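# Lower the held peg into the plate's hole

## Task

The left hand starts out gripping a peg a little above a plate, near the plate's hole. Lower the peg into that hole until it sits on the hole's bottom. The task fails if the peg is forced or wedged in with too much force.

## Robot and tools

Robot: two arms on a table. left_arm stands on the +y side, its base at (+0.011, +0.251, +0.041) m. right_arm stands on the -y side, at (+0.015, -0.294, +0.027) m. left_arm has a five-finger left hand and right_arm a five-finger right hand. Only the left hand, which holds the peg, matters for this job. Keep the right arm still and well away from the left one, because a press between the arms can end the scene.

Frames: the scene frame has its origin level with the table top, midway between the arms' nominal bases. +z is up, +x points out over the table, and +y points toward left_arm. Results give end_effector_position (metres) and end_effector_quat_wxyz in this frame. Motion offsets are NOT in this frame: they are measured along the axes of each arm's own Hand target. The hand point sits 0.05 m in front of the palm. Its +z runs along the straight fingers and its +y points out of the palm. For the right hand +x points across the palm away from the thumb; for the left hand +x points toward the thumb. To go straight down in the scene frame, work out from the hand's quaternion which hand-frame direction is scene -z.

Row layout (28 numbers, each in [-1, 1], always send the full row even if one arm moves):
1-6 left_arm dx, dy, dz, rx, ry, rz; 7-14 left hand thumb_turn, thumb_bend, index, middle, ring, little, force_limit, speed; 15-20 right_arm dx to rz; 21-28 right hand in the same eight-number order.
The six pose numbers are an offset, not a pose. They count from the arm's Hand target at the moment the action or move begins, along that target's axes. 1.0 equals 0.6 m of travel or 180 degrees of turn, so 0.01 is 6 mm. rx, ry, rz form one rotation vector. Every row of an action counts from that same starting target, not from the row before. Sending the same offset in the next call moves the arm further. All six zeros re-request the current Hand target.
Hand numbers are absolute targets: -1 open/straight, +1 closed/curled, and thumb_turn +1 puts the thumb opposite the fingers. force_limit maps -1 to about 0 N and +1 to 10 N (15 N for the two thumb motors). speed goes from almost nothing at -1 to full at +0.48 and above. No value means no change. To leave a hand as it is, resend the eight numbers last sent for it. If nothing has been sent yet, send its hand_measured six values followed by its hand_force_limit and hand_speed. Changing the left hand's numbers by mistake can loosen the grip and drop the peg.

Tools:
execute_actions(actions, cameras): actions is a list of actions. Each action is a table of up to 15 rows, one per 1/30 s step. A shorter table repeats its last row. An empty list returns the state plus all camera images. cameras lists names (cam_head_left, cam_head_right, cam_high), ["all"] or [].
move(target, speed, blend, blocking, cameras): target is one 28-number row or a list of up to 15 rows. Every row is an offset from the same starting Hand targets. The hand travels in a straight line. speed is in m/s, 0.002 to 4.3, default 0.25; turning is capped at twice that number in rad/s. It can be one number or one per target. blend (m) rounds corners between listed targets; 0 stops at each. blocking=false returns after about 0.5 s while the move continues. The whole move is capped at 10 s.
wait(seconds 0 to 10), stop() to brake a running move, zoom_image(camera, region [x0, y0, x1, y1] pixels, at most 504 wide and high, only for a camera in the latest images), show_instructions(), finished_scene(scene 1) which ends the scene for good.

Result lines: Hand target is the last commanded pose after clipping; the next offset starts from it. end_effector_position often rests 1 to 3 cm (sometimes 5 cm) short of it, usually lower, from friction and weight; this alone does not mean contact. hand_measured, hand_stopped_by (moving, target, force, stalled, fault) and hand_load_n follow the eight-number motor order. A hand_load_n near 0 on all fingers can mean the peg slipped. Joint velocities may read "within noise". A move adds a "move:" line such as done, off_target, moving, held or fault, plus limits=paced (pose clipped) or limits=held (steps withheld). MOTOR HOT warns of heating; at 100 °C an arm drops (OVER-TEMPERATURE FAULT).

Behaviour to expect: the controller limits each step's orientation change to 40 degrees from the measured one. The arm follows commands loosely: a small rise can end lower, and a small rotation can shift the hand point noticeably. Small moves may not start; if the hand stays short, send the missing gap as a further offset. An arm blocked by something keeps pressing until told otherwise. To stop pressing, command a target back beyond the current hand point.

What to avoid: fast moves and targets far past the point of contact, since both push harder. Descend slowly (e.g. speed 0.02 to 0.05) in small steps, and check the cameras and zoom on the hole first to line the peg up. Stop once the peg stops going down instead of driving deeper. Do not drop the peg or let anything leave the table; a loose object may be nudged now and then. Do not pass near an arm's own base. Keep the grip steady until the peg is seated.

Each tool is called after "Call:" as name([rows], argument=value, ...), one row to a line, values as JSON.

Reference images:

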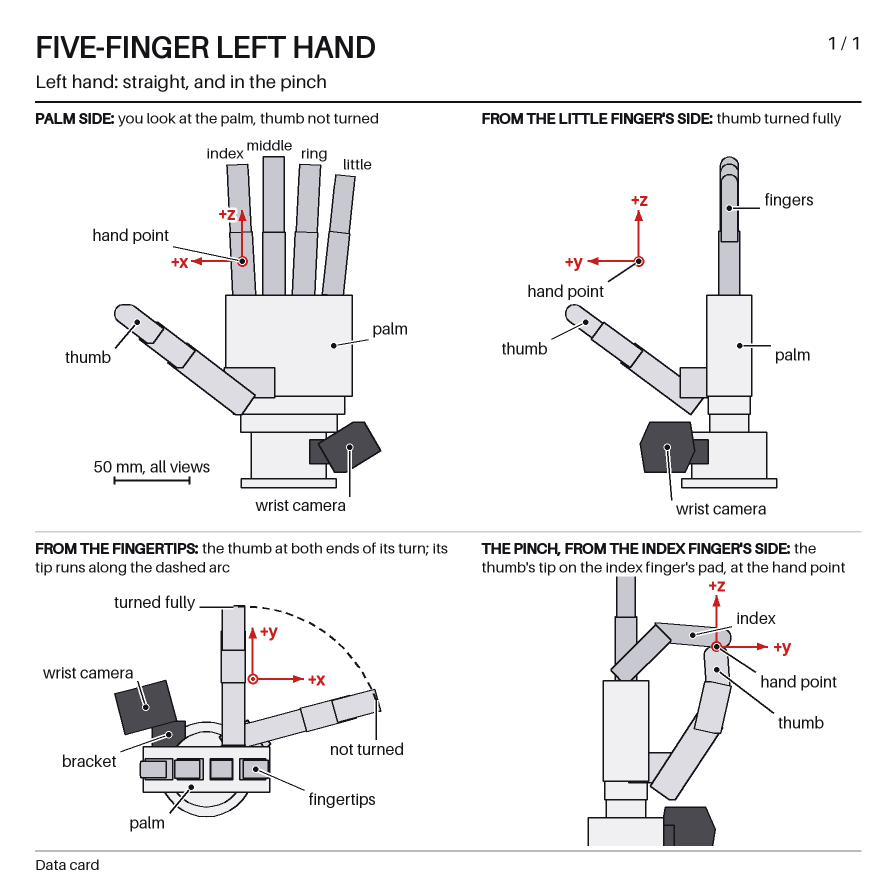

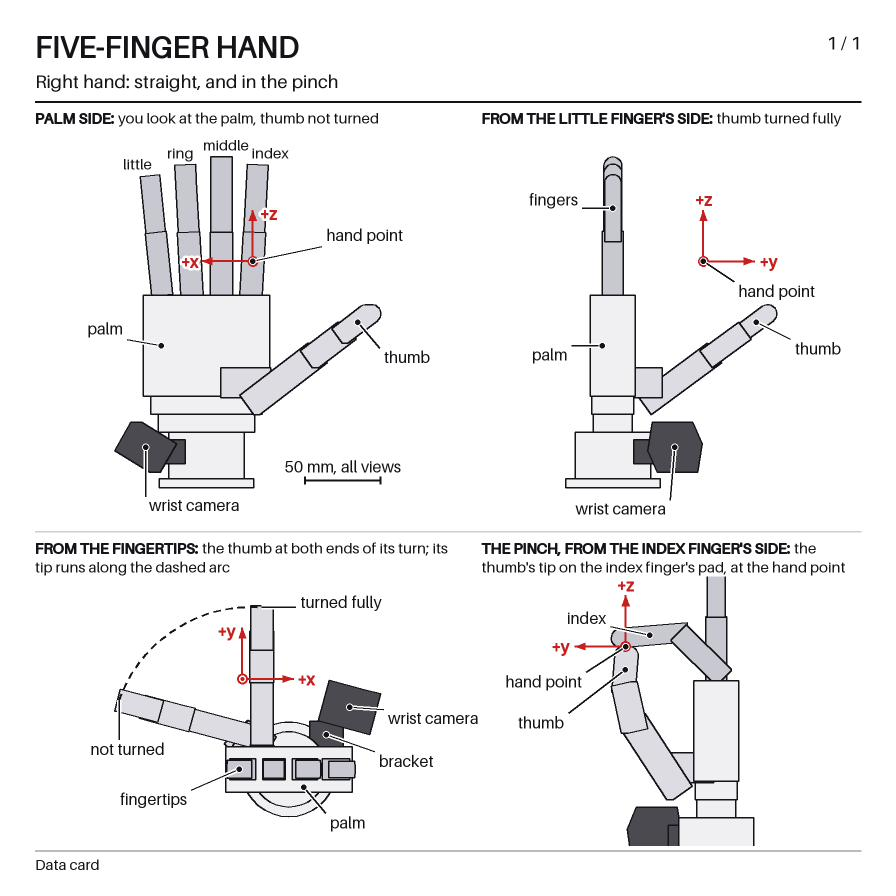

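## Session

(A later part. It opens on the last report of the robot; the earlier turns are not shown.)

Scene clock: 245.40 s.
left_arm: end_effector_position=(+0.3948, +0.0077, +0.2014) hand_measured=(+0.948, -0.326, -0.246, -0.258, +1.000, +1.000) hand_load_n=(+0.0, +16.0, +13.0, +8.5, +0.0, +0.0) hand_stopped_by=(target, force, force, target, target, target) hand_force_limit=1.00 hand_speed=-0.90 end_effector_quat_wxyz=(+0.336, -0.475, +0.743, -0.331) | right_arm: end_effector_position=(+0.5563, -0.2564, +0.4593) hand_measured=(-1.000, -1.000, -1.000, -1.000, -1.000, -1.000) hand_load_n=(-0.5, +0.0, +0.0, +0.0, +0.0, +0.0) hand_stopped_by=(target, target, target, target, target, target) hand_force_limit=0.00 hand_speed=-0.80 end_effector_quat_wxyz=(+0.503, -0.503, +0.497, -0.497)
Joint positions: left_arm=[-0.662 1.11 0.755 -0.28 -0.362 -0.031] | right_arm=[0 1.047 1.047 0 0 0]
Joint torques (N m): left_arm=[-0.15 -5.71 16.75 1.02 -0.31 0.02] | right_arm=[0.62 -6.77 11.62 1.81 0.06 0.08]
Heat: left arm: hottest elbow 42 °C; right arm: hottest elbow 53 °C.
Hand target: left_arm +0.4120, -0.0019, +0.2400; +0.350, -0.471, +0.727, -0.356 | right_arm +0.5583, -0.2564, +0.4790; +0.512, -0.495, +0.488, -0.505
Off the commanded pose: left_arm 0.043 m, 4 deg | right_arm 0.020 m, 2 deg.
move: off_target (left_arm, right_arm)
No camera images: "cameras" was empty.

Call:
move(target=[-0.0084,-0.0424,-0.0251,0,0,0,0.948,-0.326,-0.246,-0.256,1.0,1.0,1.0,-0.9,0,0,0,0,0,0,-1,-1,-1,-1,-1,-1,0,-0.8], speed=0.08, cameras=[])

Scene clock: 247.83 s.
left_arm: end_effector_position=(+0.3944, +0.0080, +0.2274) hand_measured=(+0.948, -0.326, -0.246, -0.258, +1.000, +1.000) hand_load_n=(+0.0, +16.0, +12.5, +8.5, +0.0, +0.0) hand_stopped_by=(target, force, force, target, target, target) hand_force_limit=1.00 hand_speed=-0.90 end_effector_quat_wxyz=(+0.335, -0.475, +0.745, -0.327) | right_arm: end_effector_position=(+0.5563, -0.2564, +0.4593) hand_measured=(-1.000, -1.000, -1.000, -1.000, -1.000, -1.000) hand_load_n=(-0.5, +0.0, +0.0, +0.0, -0.5, +0.0) hand_stopped_by=(target, target, target, target, target, target) hand_force_limit=0.00 hand_speed=-0.80 end_effector_quat_wxyz=(+0.503, -0.503, +0.497, -0.497)
Joint positions: left_arm=[-0.662 1.087 0.815 -0.372 -0.362 -0.031] | right_arm=[0 1.047 1.047 0 0 0]
Joint torques (N m): left_arm=[-0.21 -5.48 17.44 1.21 -0.32 0.02] | right_arm=[0.62 -6.89 11.6 1.81 0.06 0.07]
Heat: left arm: hottest elbow 42 °C; right arm: hottest elbow 53 °C.
Hand target: left_arm +0.4119, -0.0020, +0.2699; +0.349, -0.471, +0.727, -0.356 | right_arm +0.5583, -0.2564, +0.4790; +0.512, -0.495, +0.488, -0.505
Off the commanded pose: left_arm 0.047 m, 4 deg | right_arm 0.020 m, 2 deg.
move: off_target (left_arm, right_arm)
No camera images: "cameras" was empty.

Call:
move(target=[0.0173,0.0877,0.0515,0,0,0,0.948,-0.326,-0.246,-0.256,1.0,1.0,1.0,-0.9,0,0,0,0,0,0,-1,-1,-1,-1,-1,-1,0,-0.8], speed=0.06, cameras=["all"])

Call:
zoom_image(camera="cam_head_right", region=[184, 245, 220, 275])

Call:
zoom_image(camera="cam_high", region=[276, 158, 300, 182])

Scene clock: 252.27 s.
left_arm: end_effector_position=(+0.4051, +0.0000, +0.2006) hand_measured=(+0.948, -0.326, -0.246, -0.258, +1.000, +1.000) hand_load_n=(+0.0, +16.5, +12.5, +8.0, +0.0, +0.0) hand_stopped_by=(target, force, force, target, target, target) hand_force_limit=1.00 hand_speed=-0.90 end_effector_quat_wxyz=(+0.342, -0.474, +0.734, -0.346) | right_arm: end_effector_position=(+0.5563, -0.2564, +0.4593) hand_measured=(-1.000, -1.000, -1.000, -1.000, -1.000, -1.000) hand_load_n=(+0.0, +0.5, +0.0, +0.0, +0.0, +0.0) hand_stopped_by=(target, target, target, target, target, target) hand_force_limit=0.00 hand_speed=-0.80 end_effector_quat_wxyz=(+0.503, -0.503, +0.497, -0.497)
Joint positions: left_arm=[-0.662 1.135 0.751 -0.214 -0.362 -0.031] | right_arm=[0 1.047 1.047 0 0 0]
Joint torques (N m): left_arm=[-0.03 -5.01 11.38 2.39 -0.25 0.02] | right_arm=[0.67 -6.77 11.6 1.78 0.06 0.07]
Heat: left arm: hottest elbow 43 °C; right arm: hottest elbow 53 °C.
Hand target: left_arm +0.4119, -0.0016, +0.2080; +0.349, -0.471, +0.727, -0.356 | right_arm +0.5583, -0.2564, +0.4790; +0.512, -0.495, +0.488, -0.505
Off the commanded pose: left_arm 0.010 m, 2 deg | right_arm 0.020 m, 2 deg.
move: off_target (right_arm)

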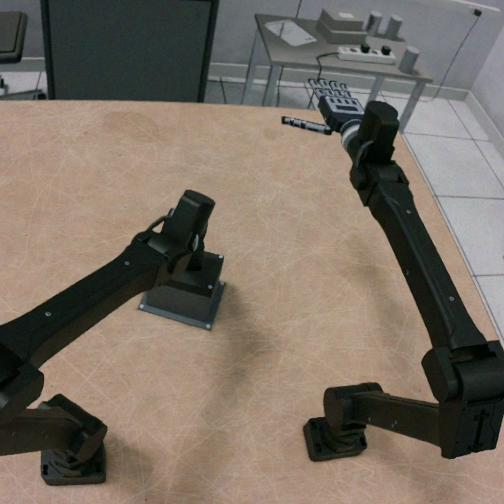

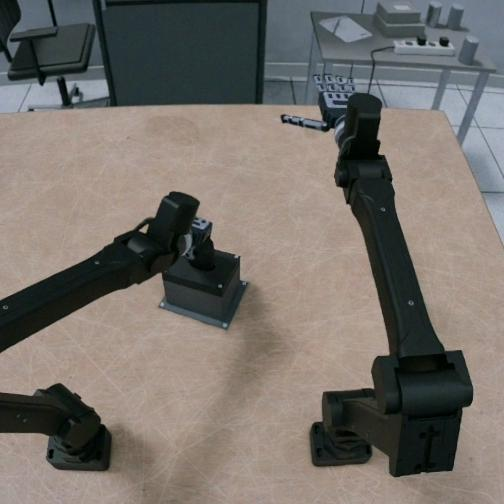

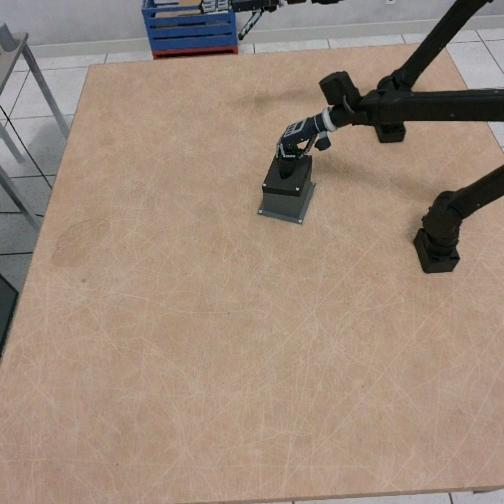

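Scaled by 14.000.

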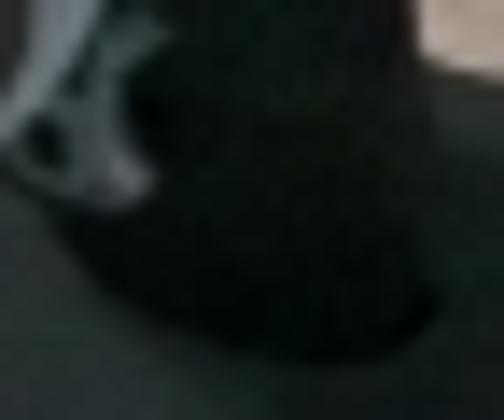

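Scaled by 21.000.

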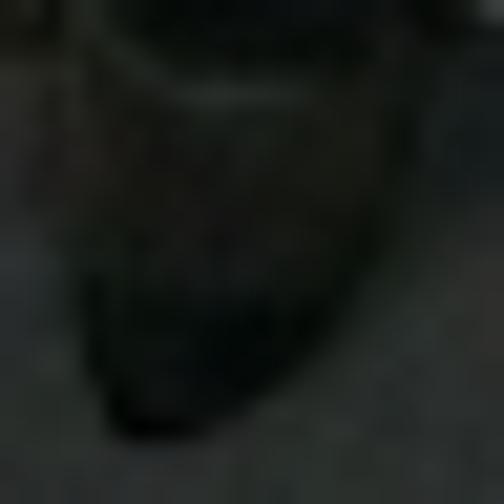

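Call:
move(target=[0.0048,0.0157,0.0117,0,0,0,0.948,-0.326,-0.246,-0.256,1.0,1.0,1.0,-0.9,0,0,0,0,0,0,-1,-1,-1,-1,-1,-1,0,-0.8], speed=0.03, cameras=["all"])

Call:
zoom_image(camera="cam_head_right", region=[184, 245, 220, 275])

Call:
zoom_image(camera="cam_high", region=[276, 158, 300, 182])

Scene clock: 256.57 s.
left_arm: end_effector_position=(+0.4082, -0.0022, +0.1951) hand_measured=(+0.948, -0.326, -0.246, -0.258, +1.000, +1.000) hand_load_n=(+0.0, +16.0, +12.5, +8.0, +0.0, +0.0) hand_stopped_by=(target, force, force, target, target, target) hand_force_limit=1.00 hand_speed=-0.90 end_effector_quat_wxyz=(+0.344, -0.473, +0.731, -0.352) | right_arm: end_effector_position=(+0.5563, -0.2564, +0.4593) hand_measured=(-1.000, -1.000, -1.000, -1.000, -1.000, -1.000) hand_load_n=(+0.0, +0.0, +0.0, +0.0, +0.0, -0.5) hand_stopped_by=(target, target, target, target, target, target) hand_force_limit=0.00 hand_speed=-0.80 end_effector_quat_wxyz=(+0.503, -0.503, +0.497, -0.497)
Joint positions: left_arm=[-0.662 1.148 0.737 -0.172 -0.363 -0.03] | right_arm=[0 1.047 1.047 0 0 0]
Joint torques (N m): left_arm=[-0.21 -4.66 10.78 2.3 -0.27 -0.01] | right_arm=[0.56 -6.77 11.59 1.78 0.06 0.08]
Heat: left arm: hottest elbow 43 °C; right arm: hottest elbow 53 °C.
Hand target: left_arm +0.4128, -0.0028, +0.1960; +0.350, -0.471, +0.727, -0.356 | right_arm +0.5583, -0.2564, +0.4790; +0.512, -0.495, +0.488, -0.505
Off the commanded pose: left_arm 0.005 m, 1 deg | right_arm 0.020 m, 2 deg.
move: off_target (right_arm)

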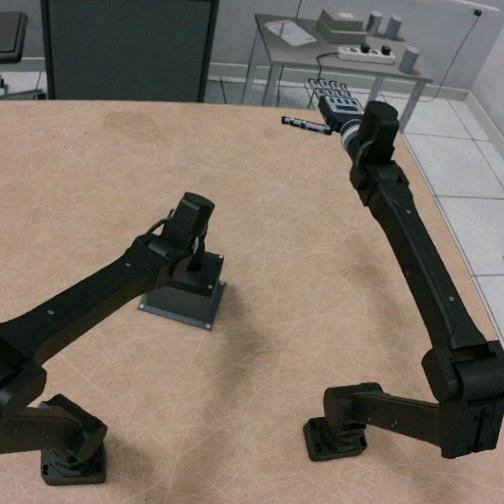

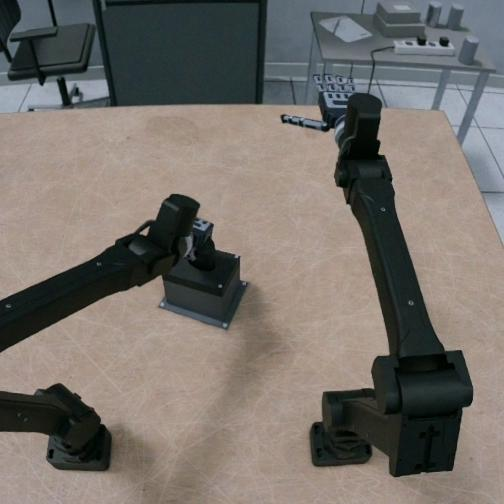

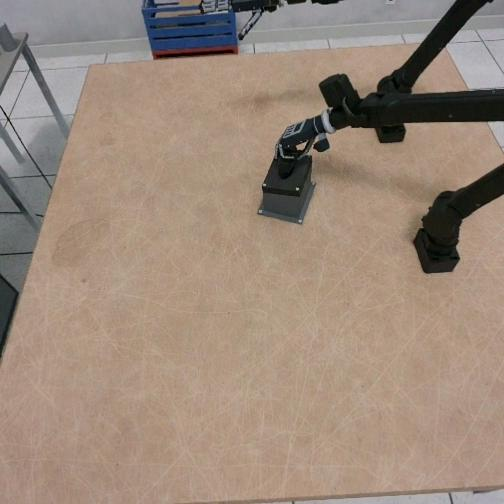

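Scaled by 14.000.

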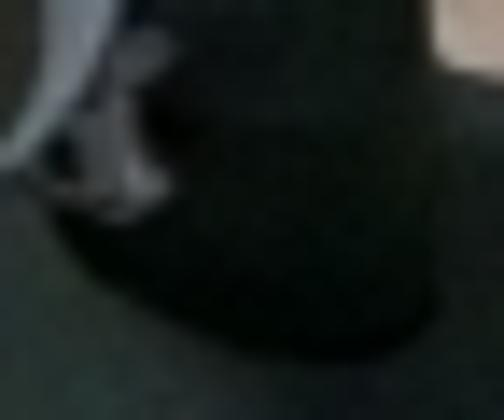

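Scaled by 21.000.

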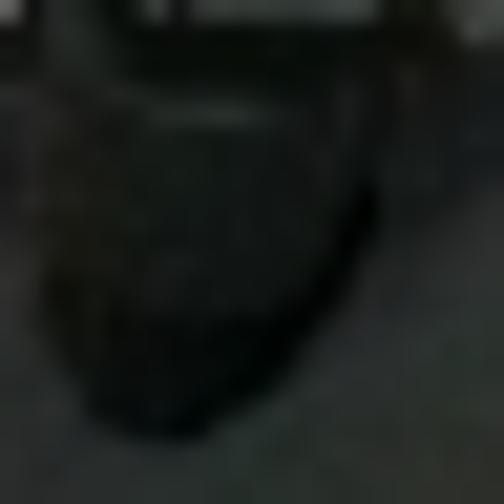

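Call:
move(target=[-0.0003,0.0068,-0.0113,0,0,0,0.948,-0.326,-0.246,-0.256,1.0,1.0,1.0,-0.9,0,0,0,0,0,0,-1,-1,-1,-1,-1,-1,0,-0.8], speed=0.03, cameras=["cam_high"])

Call:
zoom_image(camera="cam_high", region=[276, 158, 300, 182])

Scene clock: 264.30 s.
left_arm: end_effector_position=(+0.4064, +0.0000, +0.1947) hand_measured=(+0.948, -0.326, -0.246, -0.258, +1.000, +1.000) hand_load_n=(+0.0, +16.0, +13.0, +8.5, +0.0, +0.0) hand_stopped_by=(target, force, force, target, target, target) hand_force_limit=1.00 hand_speed=-0.90 end_effector_quat_wxyz=(+0.346, -0.473, +0.729, -0.352) | right_arm: end_effector_position=(+0.5563, -0.2564, +0.4593) hand_measured=(-1.000, -1.000, -1.000, -1.000, -1.000, -1.000) hand_load_n=(-0.5, +0.0, +0.0, +0.0, +0.0, +0.0) hand_stopped_by=(target, target, target, target, target, target) hand_force_limit=0.00 hand_speed=-0.80 end_effector_quat_wxyz=(+0.503, -0.503, +0.497, -0.497)
Joint positions: left_arm=[-0.662 1.14 0.728 -0.169 -0.366 -0.03] | right_arm=[0 1.047 1.047 0 0 0]
Joint torques (N m): left_arm=[-0.67 -5.6 10.11 1.85 -0.36 -0.05] | right_arm=[0.73 -6.89 11.58 1.8 0.06 0.07]
Heat: left arm: hottest elbow 43 °C; right arm: hottest elbow 53 °C.
Hand target: left_arm +0.4053, -0.0001, +0.1960; +0.350, -0.471, +0.727, -0.356 | right_arm +0.5583, -0.2564, +0.4790; +0.512, -0.495, +0.488, -0.505
Off the commanded pose: left_arm 0.002 m, 1 deg | right_arm 0.020 m, 2 deg.
move: off_target (right_arm)
Images, in order (width x height): cam_high 504x504.

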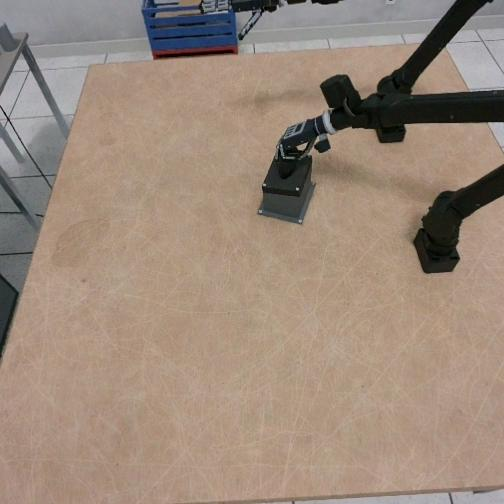

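Scaled by 21.000.

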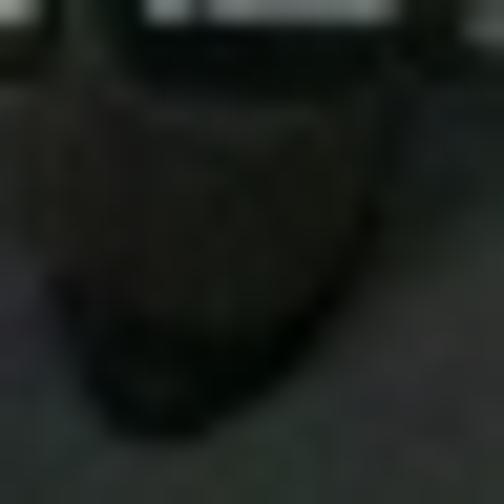

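Call:
move(target=[0.0053,0.0082,0.0043,0,0,0,0.948,-0.326,-0.246,-0.256,1.0,1.0,1.0,-0.9,0,0,0,0,0,0,-1,-1,-1,-1,-1,-1,0,-0.8], speed=0.03, cameras=["all"])

Call:
zoom_image(camera="cam_high", region=[276, 158, 300, 182])

Call:
zoom_image(camera="cam_head_right", region=[184, 245, 220, 275])

Call:
zoom_image(camera="cam_head_left", region=[175, 245, 211, 275])

Scene clock: 270.30 s.
left_arm: end_effector_position=(+0.4066, -0.0001, +0.1942) hand_measured=(+0.948, -0.326, -0.246, -0.258, +1.000, +1.000) hand_load_n=(+0.5, +15.5, +13.0, +8.0, +0.0, +0.0) hand_stopped_by=(target, force, force, target, target, target) hand_force_limit=1.00 hand_speed=-0.90 end_effector_quat_wxyz=(+0.349, -0.473, +0.727, -0.355) | right_arm: end_effector_position=(+0.5563, -0.2564, +0.4593) hand_measured=(-1.000, -1.000, -1.000, -1.000, -1.000, -1.000) hand_load_n=(+0.0, +0.0, +0.0, +0.0, +0.0, +0.0) hand_stopped_by=(target, target, target, target, target, target) hand_force_limit=0.00 hand_speed=-0.80 end_effector_quat_wxyz=(+0.503, -0.503, +0.497, -0.497)
Joint positions: left_arm=[-0.663 1.139 0.722 -0.155 -0.371 -0.03] | right_arm=[0 1.047 1.047 0 0 0]
Joint torques (N m): left_arm=[-1.08 -4.84 9.77 2.06 -0.41 -0.09] | right_arm=[0.73 -6.89 11.59 1.83 0.06 0.06]
Heat: left arm: hottest elbow 43 °C; right arm: hottest elbow 53 °C.
Hand target: left_arm +0.4045, -0.0020, +0.1900; +0.350, -0.471, +0.727, -0.356 | right_arm +0.5583, -0.2564, +0.4790; +0.512, -0.495, +0.488, -0.505
Off the commanded pose: left_arm 0.005 m, 0 deg | right_arm 0.020 m, 2 deg.
move: off_target (right_arm)

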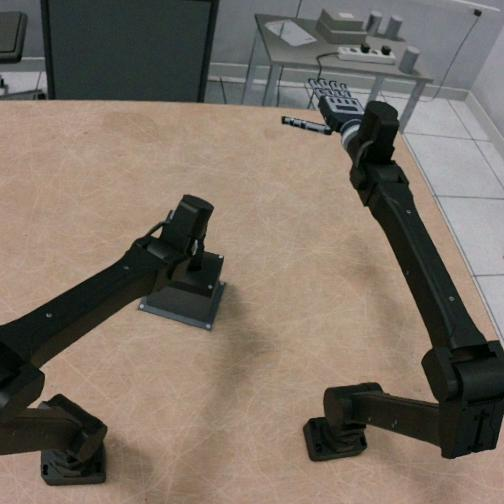

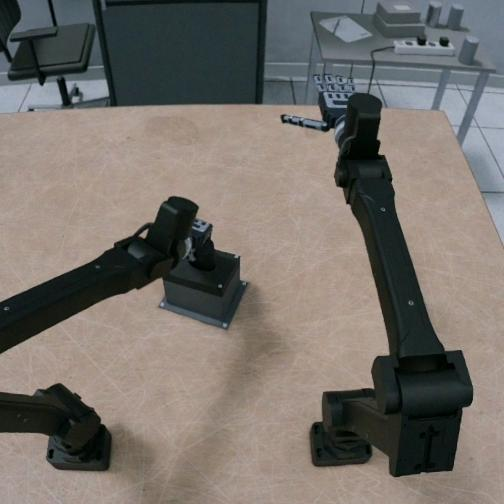

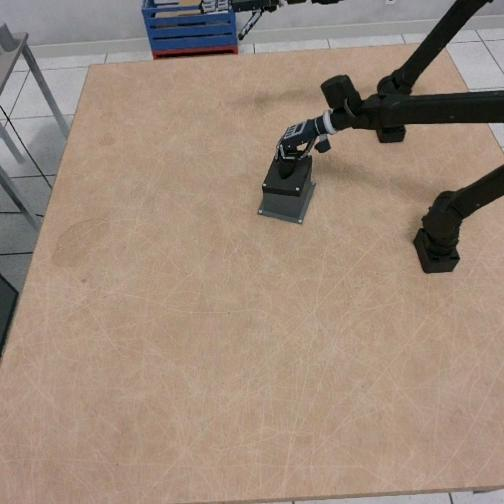

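Scaled by 21.000.

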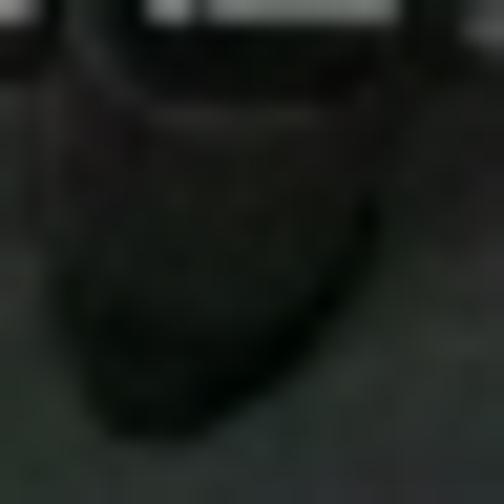

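Scaled by 14.000.

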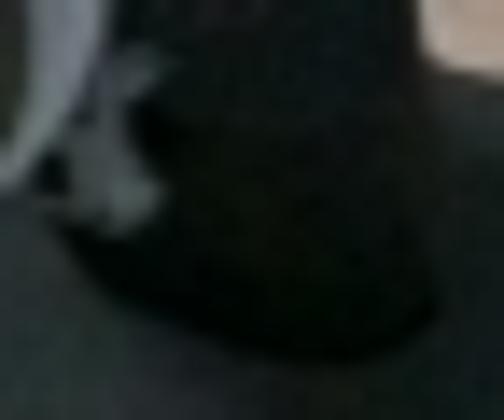

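Scaled by 14.000.

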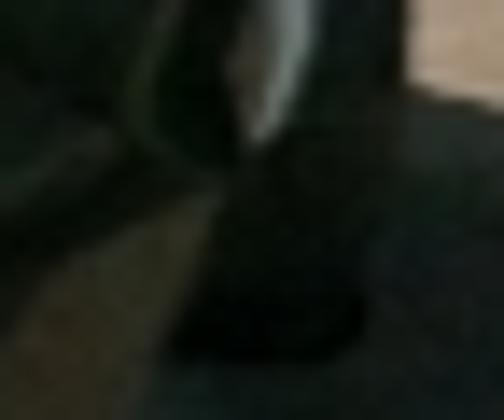

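Call:
move([
  [-0.0215,-0.1072,-0.0438,-0.011,0.001,0.0095,0.948,-0.326,-0.246,-0.256,1.0,1.0,1.0,-0.9,0,0,0,0,0,0,-1,-1,-1,-1,-1,-1,0,-0.8],
  [-0.008,-0.0367,-0.0017,-0.011,0.001,0.0095,0.948,-0.326,-0.246,-0.256,1.0,1.0,1.0,-0.9,0,0,0,0,0,0,-1,-1,-1,-1,-1,-1,0,-0.8],
], speed=[0.08,0.05], cameras=["all"])

Call:
zoom_image(camera="cam_high", region=[276, 158, 300, 182])

Call:
zoom_image(camera="cam_head_right", region=[184, 245, 220, 275])

Call:
zoom_image(camera="cam_head_left", region=[175, 245, 211, 275])

Scene clock: 293.73 s.
left_arm: end_effector_position=(+0.4077, -0.0014, +0.2011) hand_measured=(+0.948, -0.328, -0.246, -0.258, +1.000, +1.000) hand_load_n=(+0.0, +17.0, +13.0, +8.5, +0.0, +0.0) hand_stopped_by=(target, force, force, target, target, target) hand_force_limit=1.00 hand_speed=-0.90 end_effector_quat_wxyz=(+0.339, -0.469, +0.747, -0.327) | right_arm: end_effector_position=(+0.5563, -0.2564, +0.4593) hand_measured=(-1.000, -1.000, -1.000, -1.000, -1.000, -1.000) hand_load_n=(+0.0, +0.0, +0.0, +0.0, +0.0, +0.0) hand_stopped_by=(target, target, target, target, target, target) hand_force_limit=0.00 hand_speed=-0.80 end_effector_quat_wxyz=(+0.503, -0.503, +0.497, -0.497)
Joint positions: left_arm=[-0.663 1.16 0.793 -0.271 -0.364 -0.016] | right_arm=[0 1.047 1.047 0 0 0]
Joint torques (N m): left_arm=[-0.15 -5.42 11.59 2.33 -0.09 0.03] | right_arm=[0.62 -6.89 11.6 1.83 0.06 0.07]
Heat: left arm: hottest elbow 42 °C; right arm: hottest elbow 54 °C.
Hand target: left_arm +0.4147, -0.0040, +0.2099; +0.345, -0.466, +0.741, -0.339 | right_arm +0.5583, -0.2564, +0.4790; +0.512, -0.495, +0.488, -0.505
Off the commanded pose: left_arm 0.012 m, 2 deg | right_arm 0.020 m, 2 deg.
move: off_target (left_arm, right_arm)

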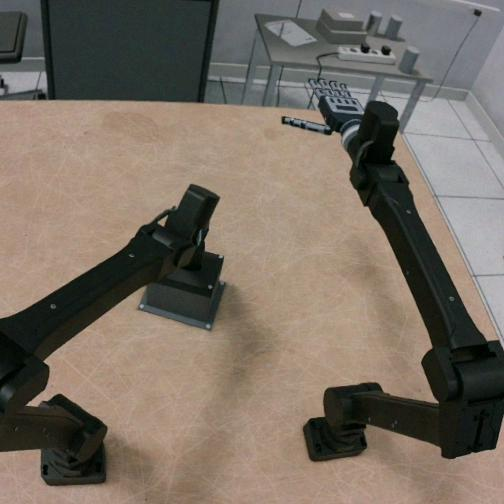

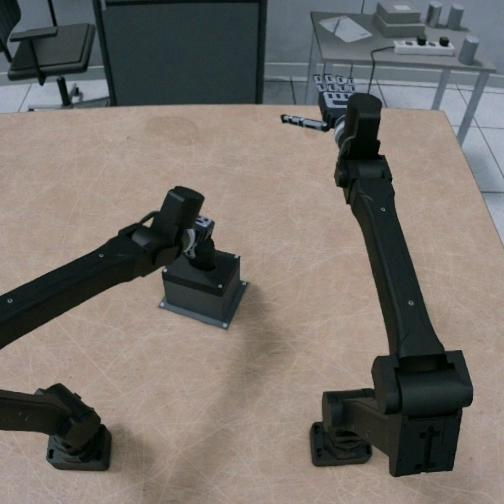

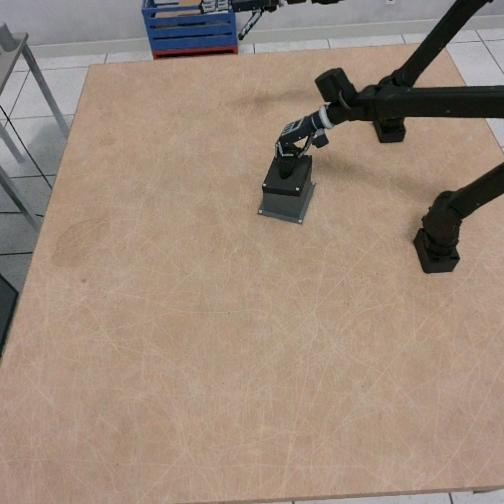

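Scaled by 21.000.

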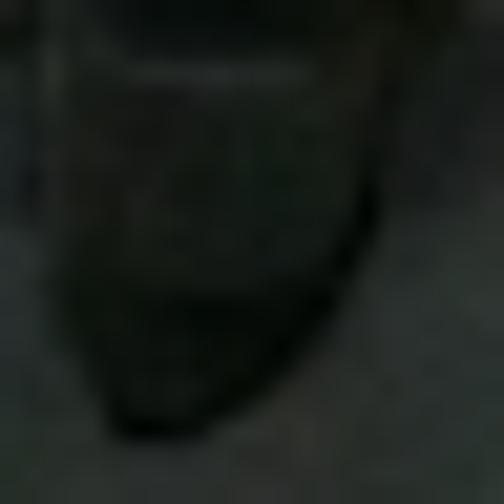

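Scaled by 14.000.

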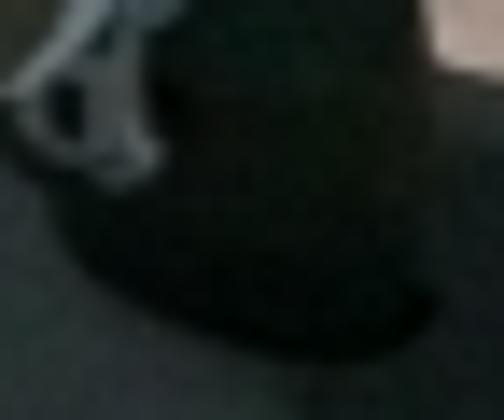

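Scaled by 14.000.

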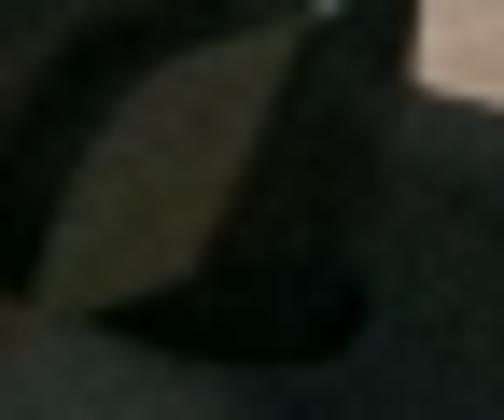

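Call:
move(target=[0.0056,0.0127,0.0096,0,0,0,0.948,-0.326,-0.246,-0.256,1.0,1.0,1.0,-0.9,0,0,0,0,0,0,-1,-1,-1,-1,-1,-1,0,-0.8], speed=0.03, cameras=["all"])

Call:
zoom_image(camera="cam_high", region=[276, 158, 300, 182])

Call:
zoom_image(camera="cam_head_right", region=[184, 245, 220, 275])

Scene clock: 300.07 s.
left_arm: end_effector_position=(+0.4101, -0.0032, +0.1960) hand_measured=(+0.948, -0.328, -0.246, -0.258, +1.000, +1.000) hand_load_n=(+0.0, +16.5, +13.0, +8.5, +0.0, +0.0) hand_stopped_by=(target, force, force, target, target, target) hand_force_limit=1.00 hand_speed=-0.90 end_effector_quat_wxyz=(+0.340, -0.469, +0.745, -0.331) | right_arm: end_effector_position=(+0.5563, -0.2564, +0.4593) hand_measured=(-1.000, -1.000, -1.000, -1.000, -1.000, -1.000) hand_load_n=(+0.0, +0.0, +0.0, +0.0, +0.0, +0.0) hand_stopped_by=(target, target, target, target, target, target) hand_force_limit=0.00 hand_speed=-0.80 end_effector_quat_wxyz=(+0.503, -0.503, +0.497, -0.497)
Joint positions: left_arm=[-0.663 1.171 0.781 -0.239 -0.364 -0.016] | right_arm=[0 1.047 1.047 0 0 0]
Joint torques (N m): left_arm=[-0.38 -5.25 10.99 2.3 -0.21 0.01] | right_arm=[0.56 -6.95 11.63 1.8 0.05 0.07]
Heat: left arm: hottest elbow 42 °C; right arm: hottest elbow 54 °C.
Hand target: left_arm +0.4149, -0.0055, +0.2000; +0.346, -0.466, +0.741, -0.339 | right_arm +0.5583, -0.2564, +0.4790; +0.512, -0.495, +0.488, -0.505
Off the commanded pose: left_arm 0.007 m, 1 deg | right_arm 0.020 m, 2 deg.
move: off_target (right_arm)

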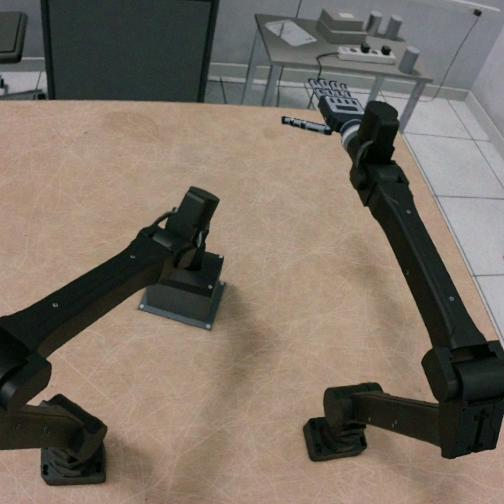

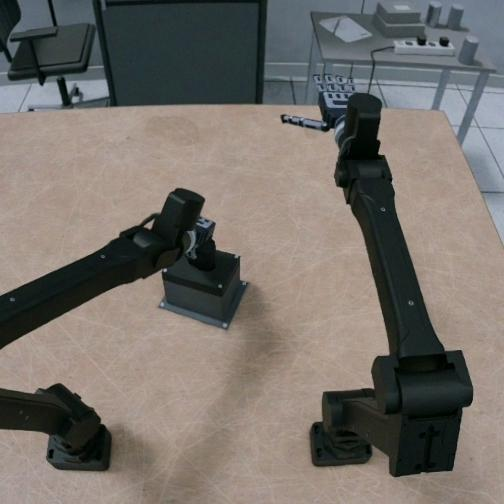

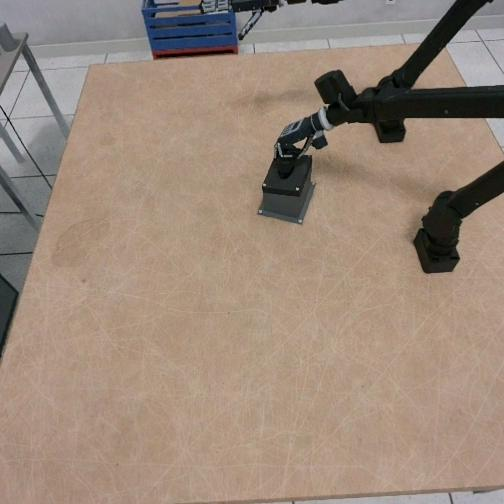

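Scaled by 21.000.

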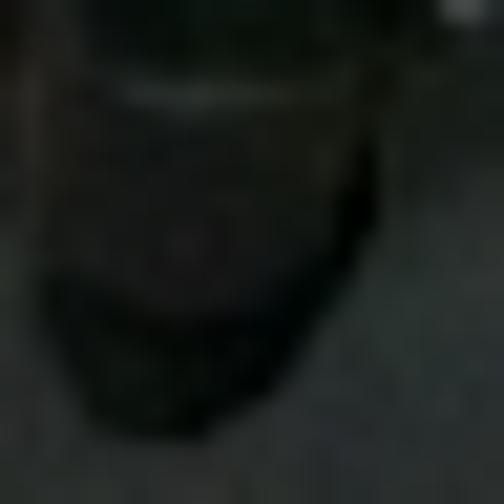

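Scaled by 14.000.

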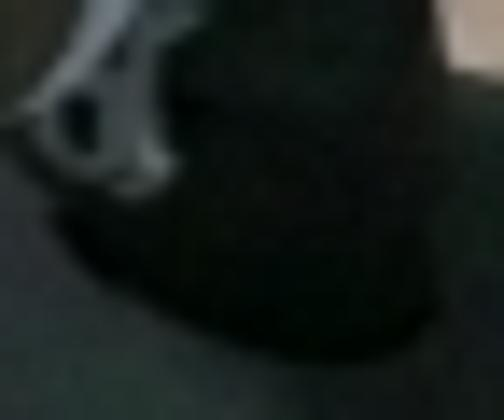

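Call:
move(target=[0.0034,0.0047,-0.0082,0,0,0,0.948,-0.326,-0.246,-0.256,1.0,1.0,1.0,-0.9,0,0,0,0,0,0,-1,-1,-1,-1,-1,-1,0,-0.8], speed=0.03, cameras=["all"])

Call:
zoom_image(camera="cam_high", region=[276, 158, 300, 182])

Call:
zoom_image(camera="cam_head_right", region=[184, 245, 220, 275])

Scene clock: 303.60 s.
left_arm: end_effector_position=(+0.4099, -0.0026, +0.1954) hand_measured=(+0.948, -0.328, -0.246, -0.258, +1.000, +1.000) hand_load_n=(+0.0, +16.5, +13.5, +8.5, +0.0, +0.0) hand_stopped_by=(target, force, force, target, target, target) hand_force_limit=1.00 hand_speed=-0.90 end_effector_quat_wxyz=(+0.341, -0.469, +0.744, -0.331) | right_arm: end_effector_position=(+0.5563, -0.2564, +0.4593) hand_measured=(-1.000, -1.000, -1.000, -1.000, -1.000, -1.000) hand_load_n=(-0.5, +0.0, +0.0, +0.0, +0.0, +0.0) hand_stopped_by=(target, target, target, target, target, target) hand_force_limit=0.00 hand_speed=-0.80 end_effector_quat_wxyz=(+0.503, -0.503, +0.497, -0.497)
Joint positions: left_arm=[-0.663 1.17 0.778 -0.236 -0.366 -0.016] | right_arm=[0 1.047 1.047 0 0 0]
Joint torques (N m): left_arm=[-1.32 -6.01 10.36 1.95 -0.47 -0.07] | right_arm=[0.5 -6.77 11.6 1.8 0.06 0.07]
Heat: left arm: hottest elbow 42 °C; right arm: hottest elbow 54 °C.
Hand target: left_arm +0.4089, -0.0056, +0.1998; +0.346, -0.466, +0.741, -0.339 | right_arm +0.5583, -0.2564, +0.4790; +0.512, -0.495, +0.488, -0.505
Off the commanded pose: left_arm 0.006 m, 1 deg | right_arm 0.020 m, 2 deg.
move: off_target (right_arm)

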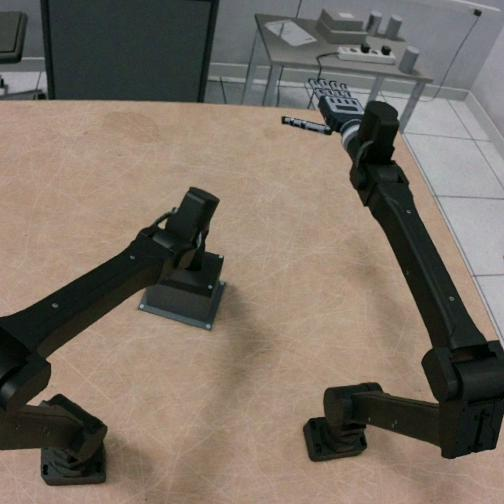

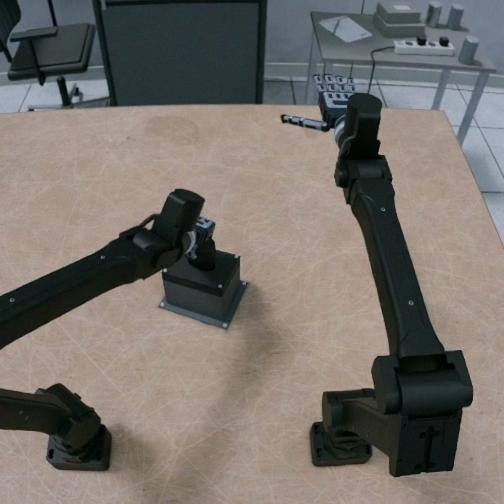

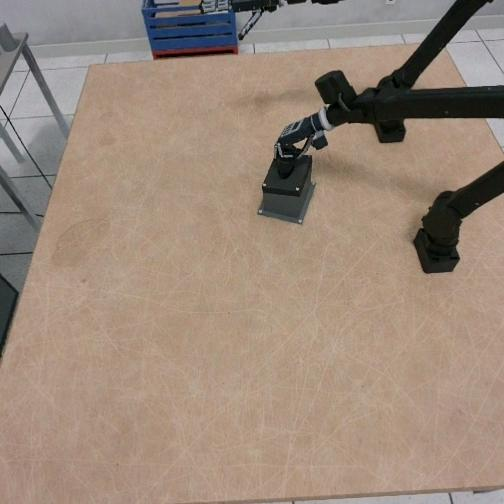

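Scaled by 21.000.

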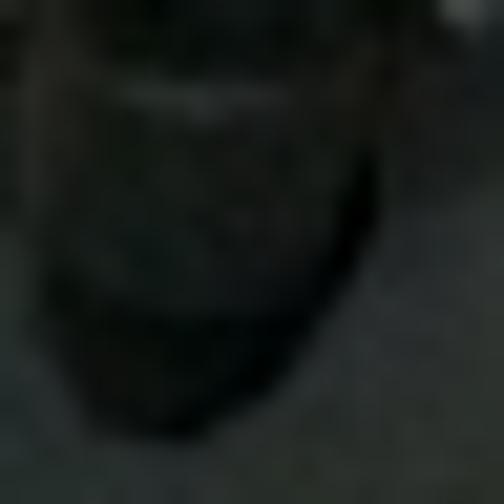

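Scaled by 14.000.

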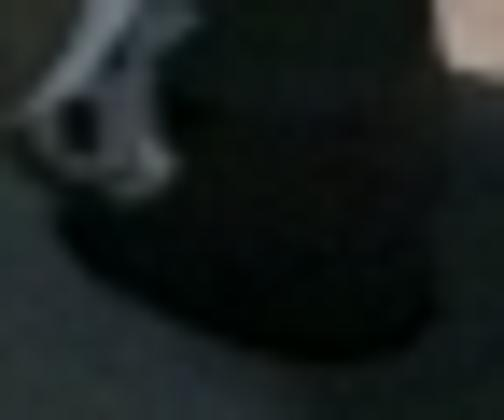

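Call:
move(target=[0.0033,-0.0007,-0.0092,0,0,0,0.948,-0.326,-0.246,-0.256,1.0,1.0,1.0,-0.9,0,0,0,0,0,0,-1,-1,-1,-1,-1,-1,0,-0.8], speed=0.03, cameras=["all"])

Call:
zoom_image(camera="cam_high", region=[276, 158, 300, 182])

Scene clock: 307.47 s.
left_arm: end_effector_position=(+0.4067, -0.0018, +0.1948) hand_measured=(+0.948, -0.328, -0.246, -0.258, +1.000, +1.000) hand_load_n=(+0.0, +17.0, +13.0, +8.5, +0.5, +0.0) hand_stopped_by=(target, force, force, target, target, target) hand_force_limit=1.00 hand_speed=-0.90 end_effector_quat_wxyz=(+0.343, -0.469, +0.744, -0.330) | right_arm: end_effector_position=(+0.5563, -0.2564, +0.4593) hand_measured=(-1.000, -1.000, -1.000, -1.000, -1.000, -1.000) hand_load_n=(-0.5, +0.0, -0.5, +0.0, +0.0, +0.0) hand_stopped_by=(target, target, target, target, target, target) hand_force_limit=0.00 hand_speed=-0.80 end_effector_quat_wxyz=(+0.503, -0.503, +0.497, -0.497)
Joint positions: left_arm=[-0.67 1.163 0.77 -0.236 -0.377 -0.018] | right_arm=[0 1.047 1.047 0 0 0]
Joint torques (N m): left_arm=[-1.55 -6.42 10.92 1.36 -0.42 -0.12] | right_arm=[0.56 -6.83 11.63 1.8 0.06 0.06]
Heat: left arm: hottest elbow 42 °C; right arm: hottest elbow 54 °C.
Hand target: left_arm +0.4037, -0.0065, +0.2025; +0.346, -0.466, +0.741, -0.339 | right_arm +0.5583, -0.2564, +0.4790; +0.512, -0.495, +0.488, -0.505
Off the commanded pose: left_arm 0.010 m, 1 deg | right_arm 0.020 m, 2 deg.
move: off_target (right_arm)

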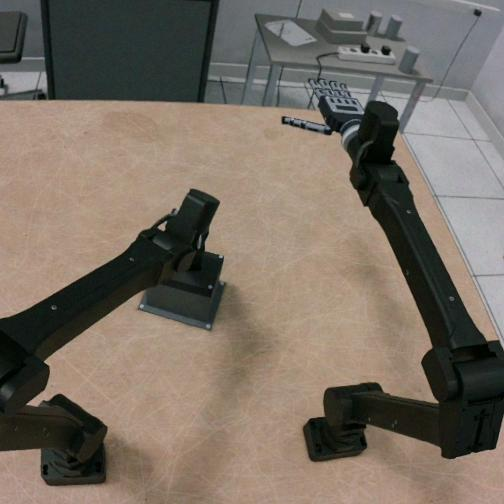

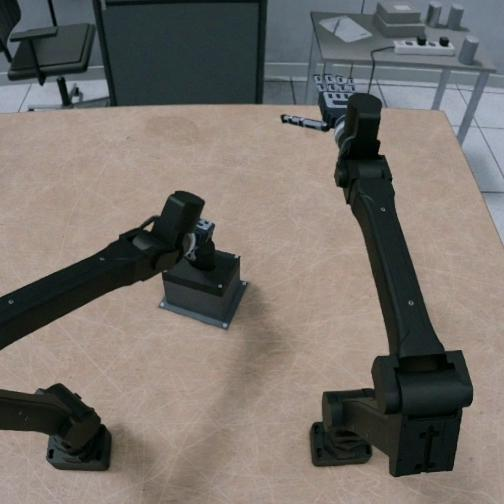

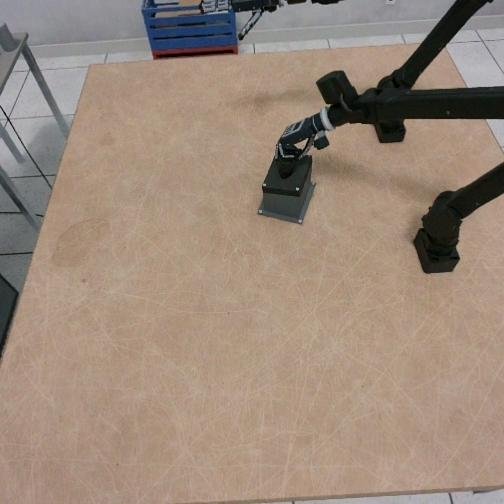

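Scaled by 21.000.

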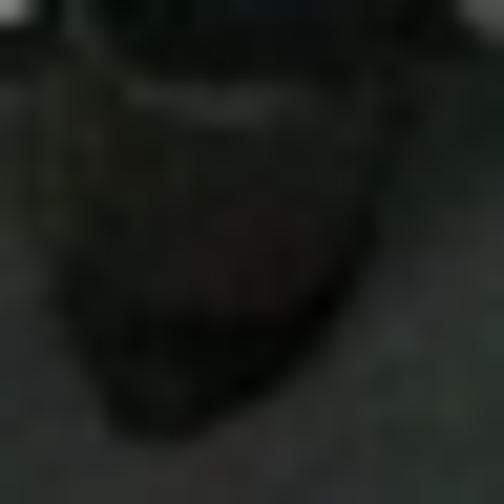

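Call:
move(target=[0.0027,0.0128,0.0105,0,0,0,0.948,-0.326,-0.246,-0.256,1.0,1.0,1.0,-0.9,0,0,0,0,0,0,-1,-1,-1,-1,-1,-1,0,-0.8], speed=0.03, cameras=["all"])

Call:
zoom_image(camera="cam_high", region=[276, 158, 300, 182])

Call:
zoom_image(camera="cam_head_right", region=[184, 245, 220, 275])

Scene clock: 310.50 s.
left_arm: end_effector_position=(+0.4072, -0.0023, +0.1942) hand_measured=(+0.948, -0.328, -0.246, -0.258, +1.000, +1.000) hand_load_n=(+0.0, +16.5, +13.5, +8.5, +0.0, +0.0) hand_stopped_by=(target, force, force, target, target, target) hand_force_limit=1.00 hand_speed=-0.90 end_effector_quat_wxyz=(+0.345, -0.469, +0.742, -0.334) | right_arm: end_effector_position=(+0.5563, -0.2564, +0.4593) hand_measured=(-1.000, -1.000, -1.000, -1.000, -1.000, -1.000) hand_load_n=(+0.0, +0.0, +0.0, +0.5, +0.0, +0.0) hand_stopped_by=(target, target, target, target, target, target) hand_force_limit=0.00 hand_speed=-0.80 end_effector_quat_wxyz=(+0.503, -0.503, +0.497, -0.497)
Joint positions: left_arm=[-0.671 1.162 0.763 -0.22 -0.377 -0.018] | right_arm=[0 1.047 1.047 0 0 0]
Joint torques (N m): left_arm=[-1.44 -5.3 10.06 2.03 -0.31 -0.11] | right_arm=[0.62 -6.77 11.63 1.83 0.06 0.07]
Heat: left arm: hottest elbow 42 °C; right arm: hottest elbow 54 °C.
Hand target: left_arm +0.4050, -0.0067, +0.1927; +0.345, -0.466, +0.741, -0.339 | right_arm +0.5583, -0.2564, +0.4790; +0.512, -0.495, +0.488, -0.505
Off the commanded pose: left_arm 0.005 m, 1 deg | right_arm 0.020 m, 2 deg.
move: off_target (right_arm)

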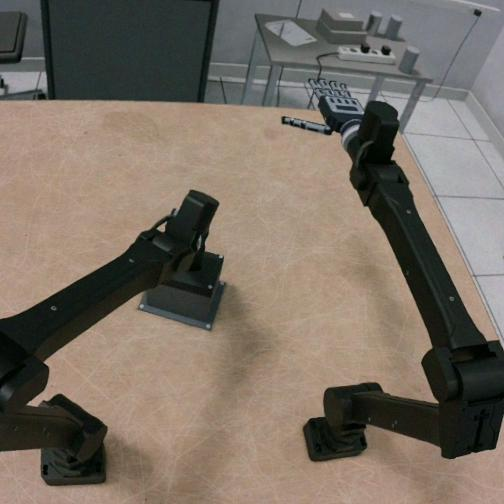

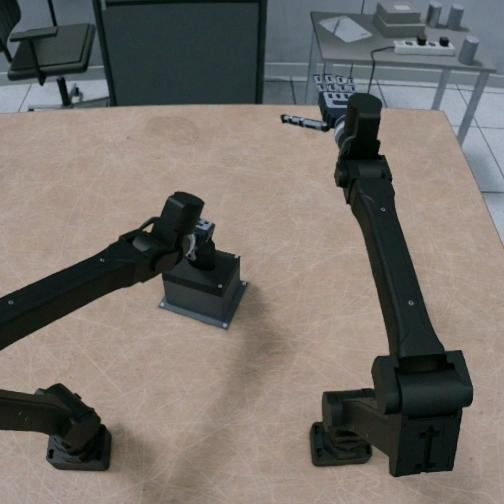

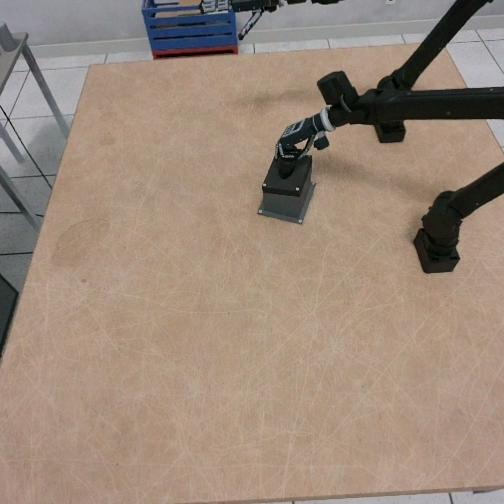

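Scaled by 21.000.

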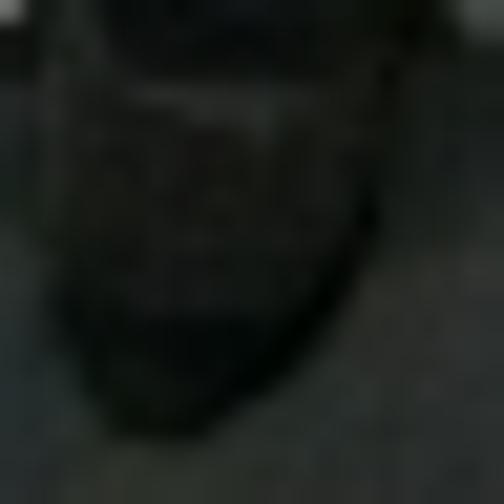

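Scaled by 14.000.

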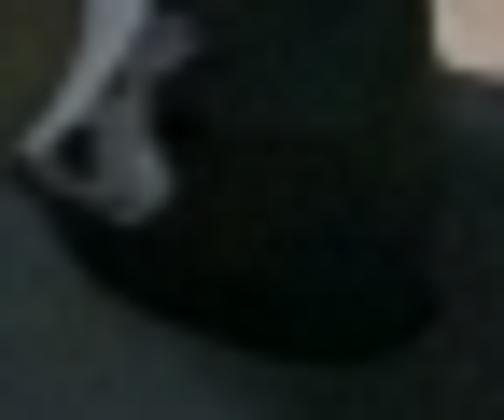

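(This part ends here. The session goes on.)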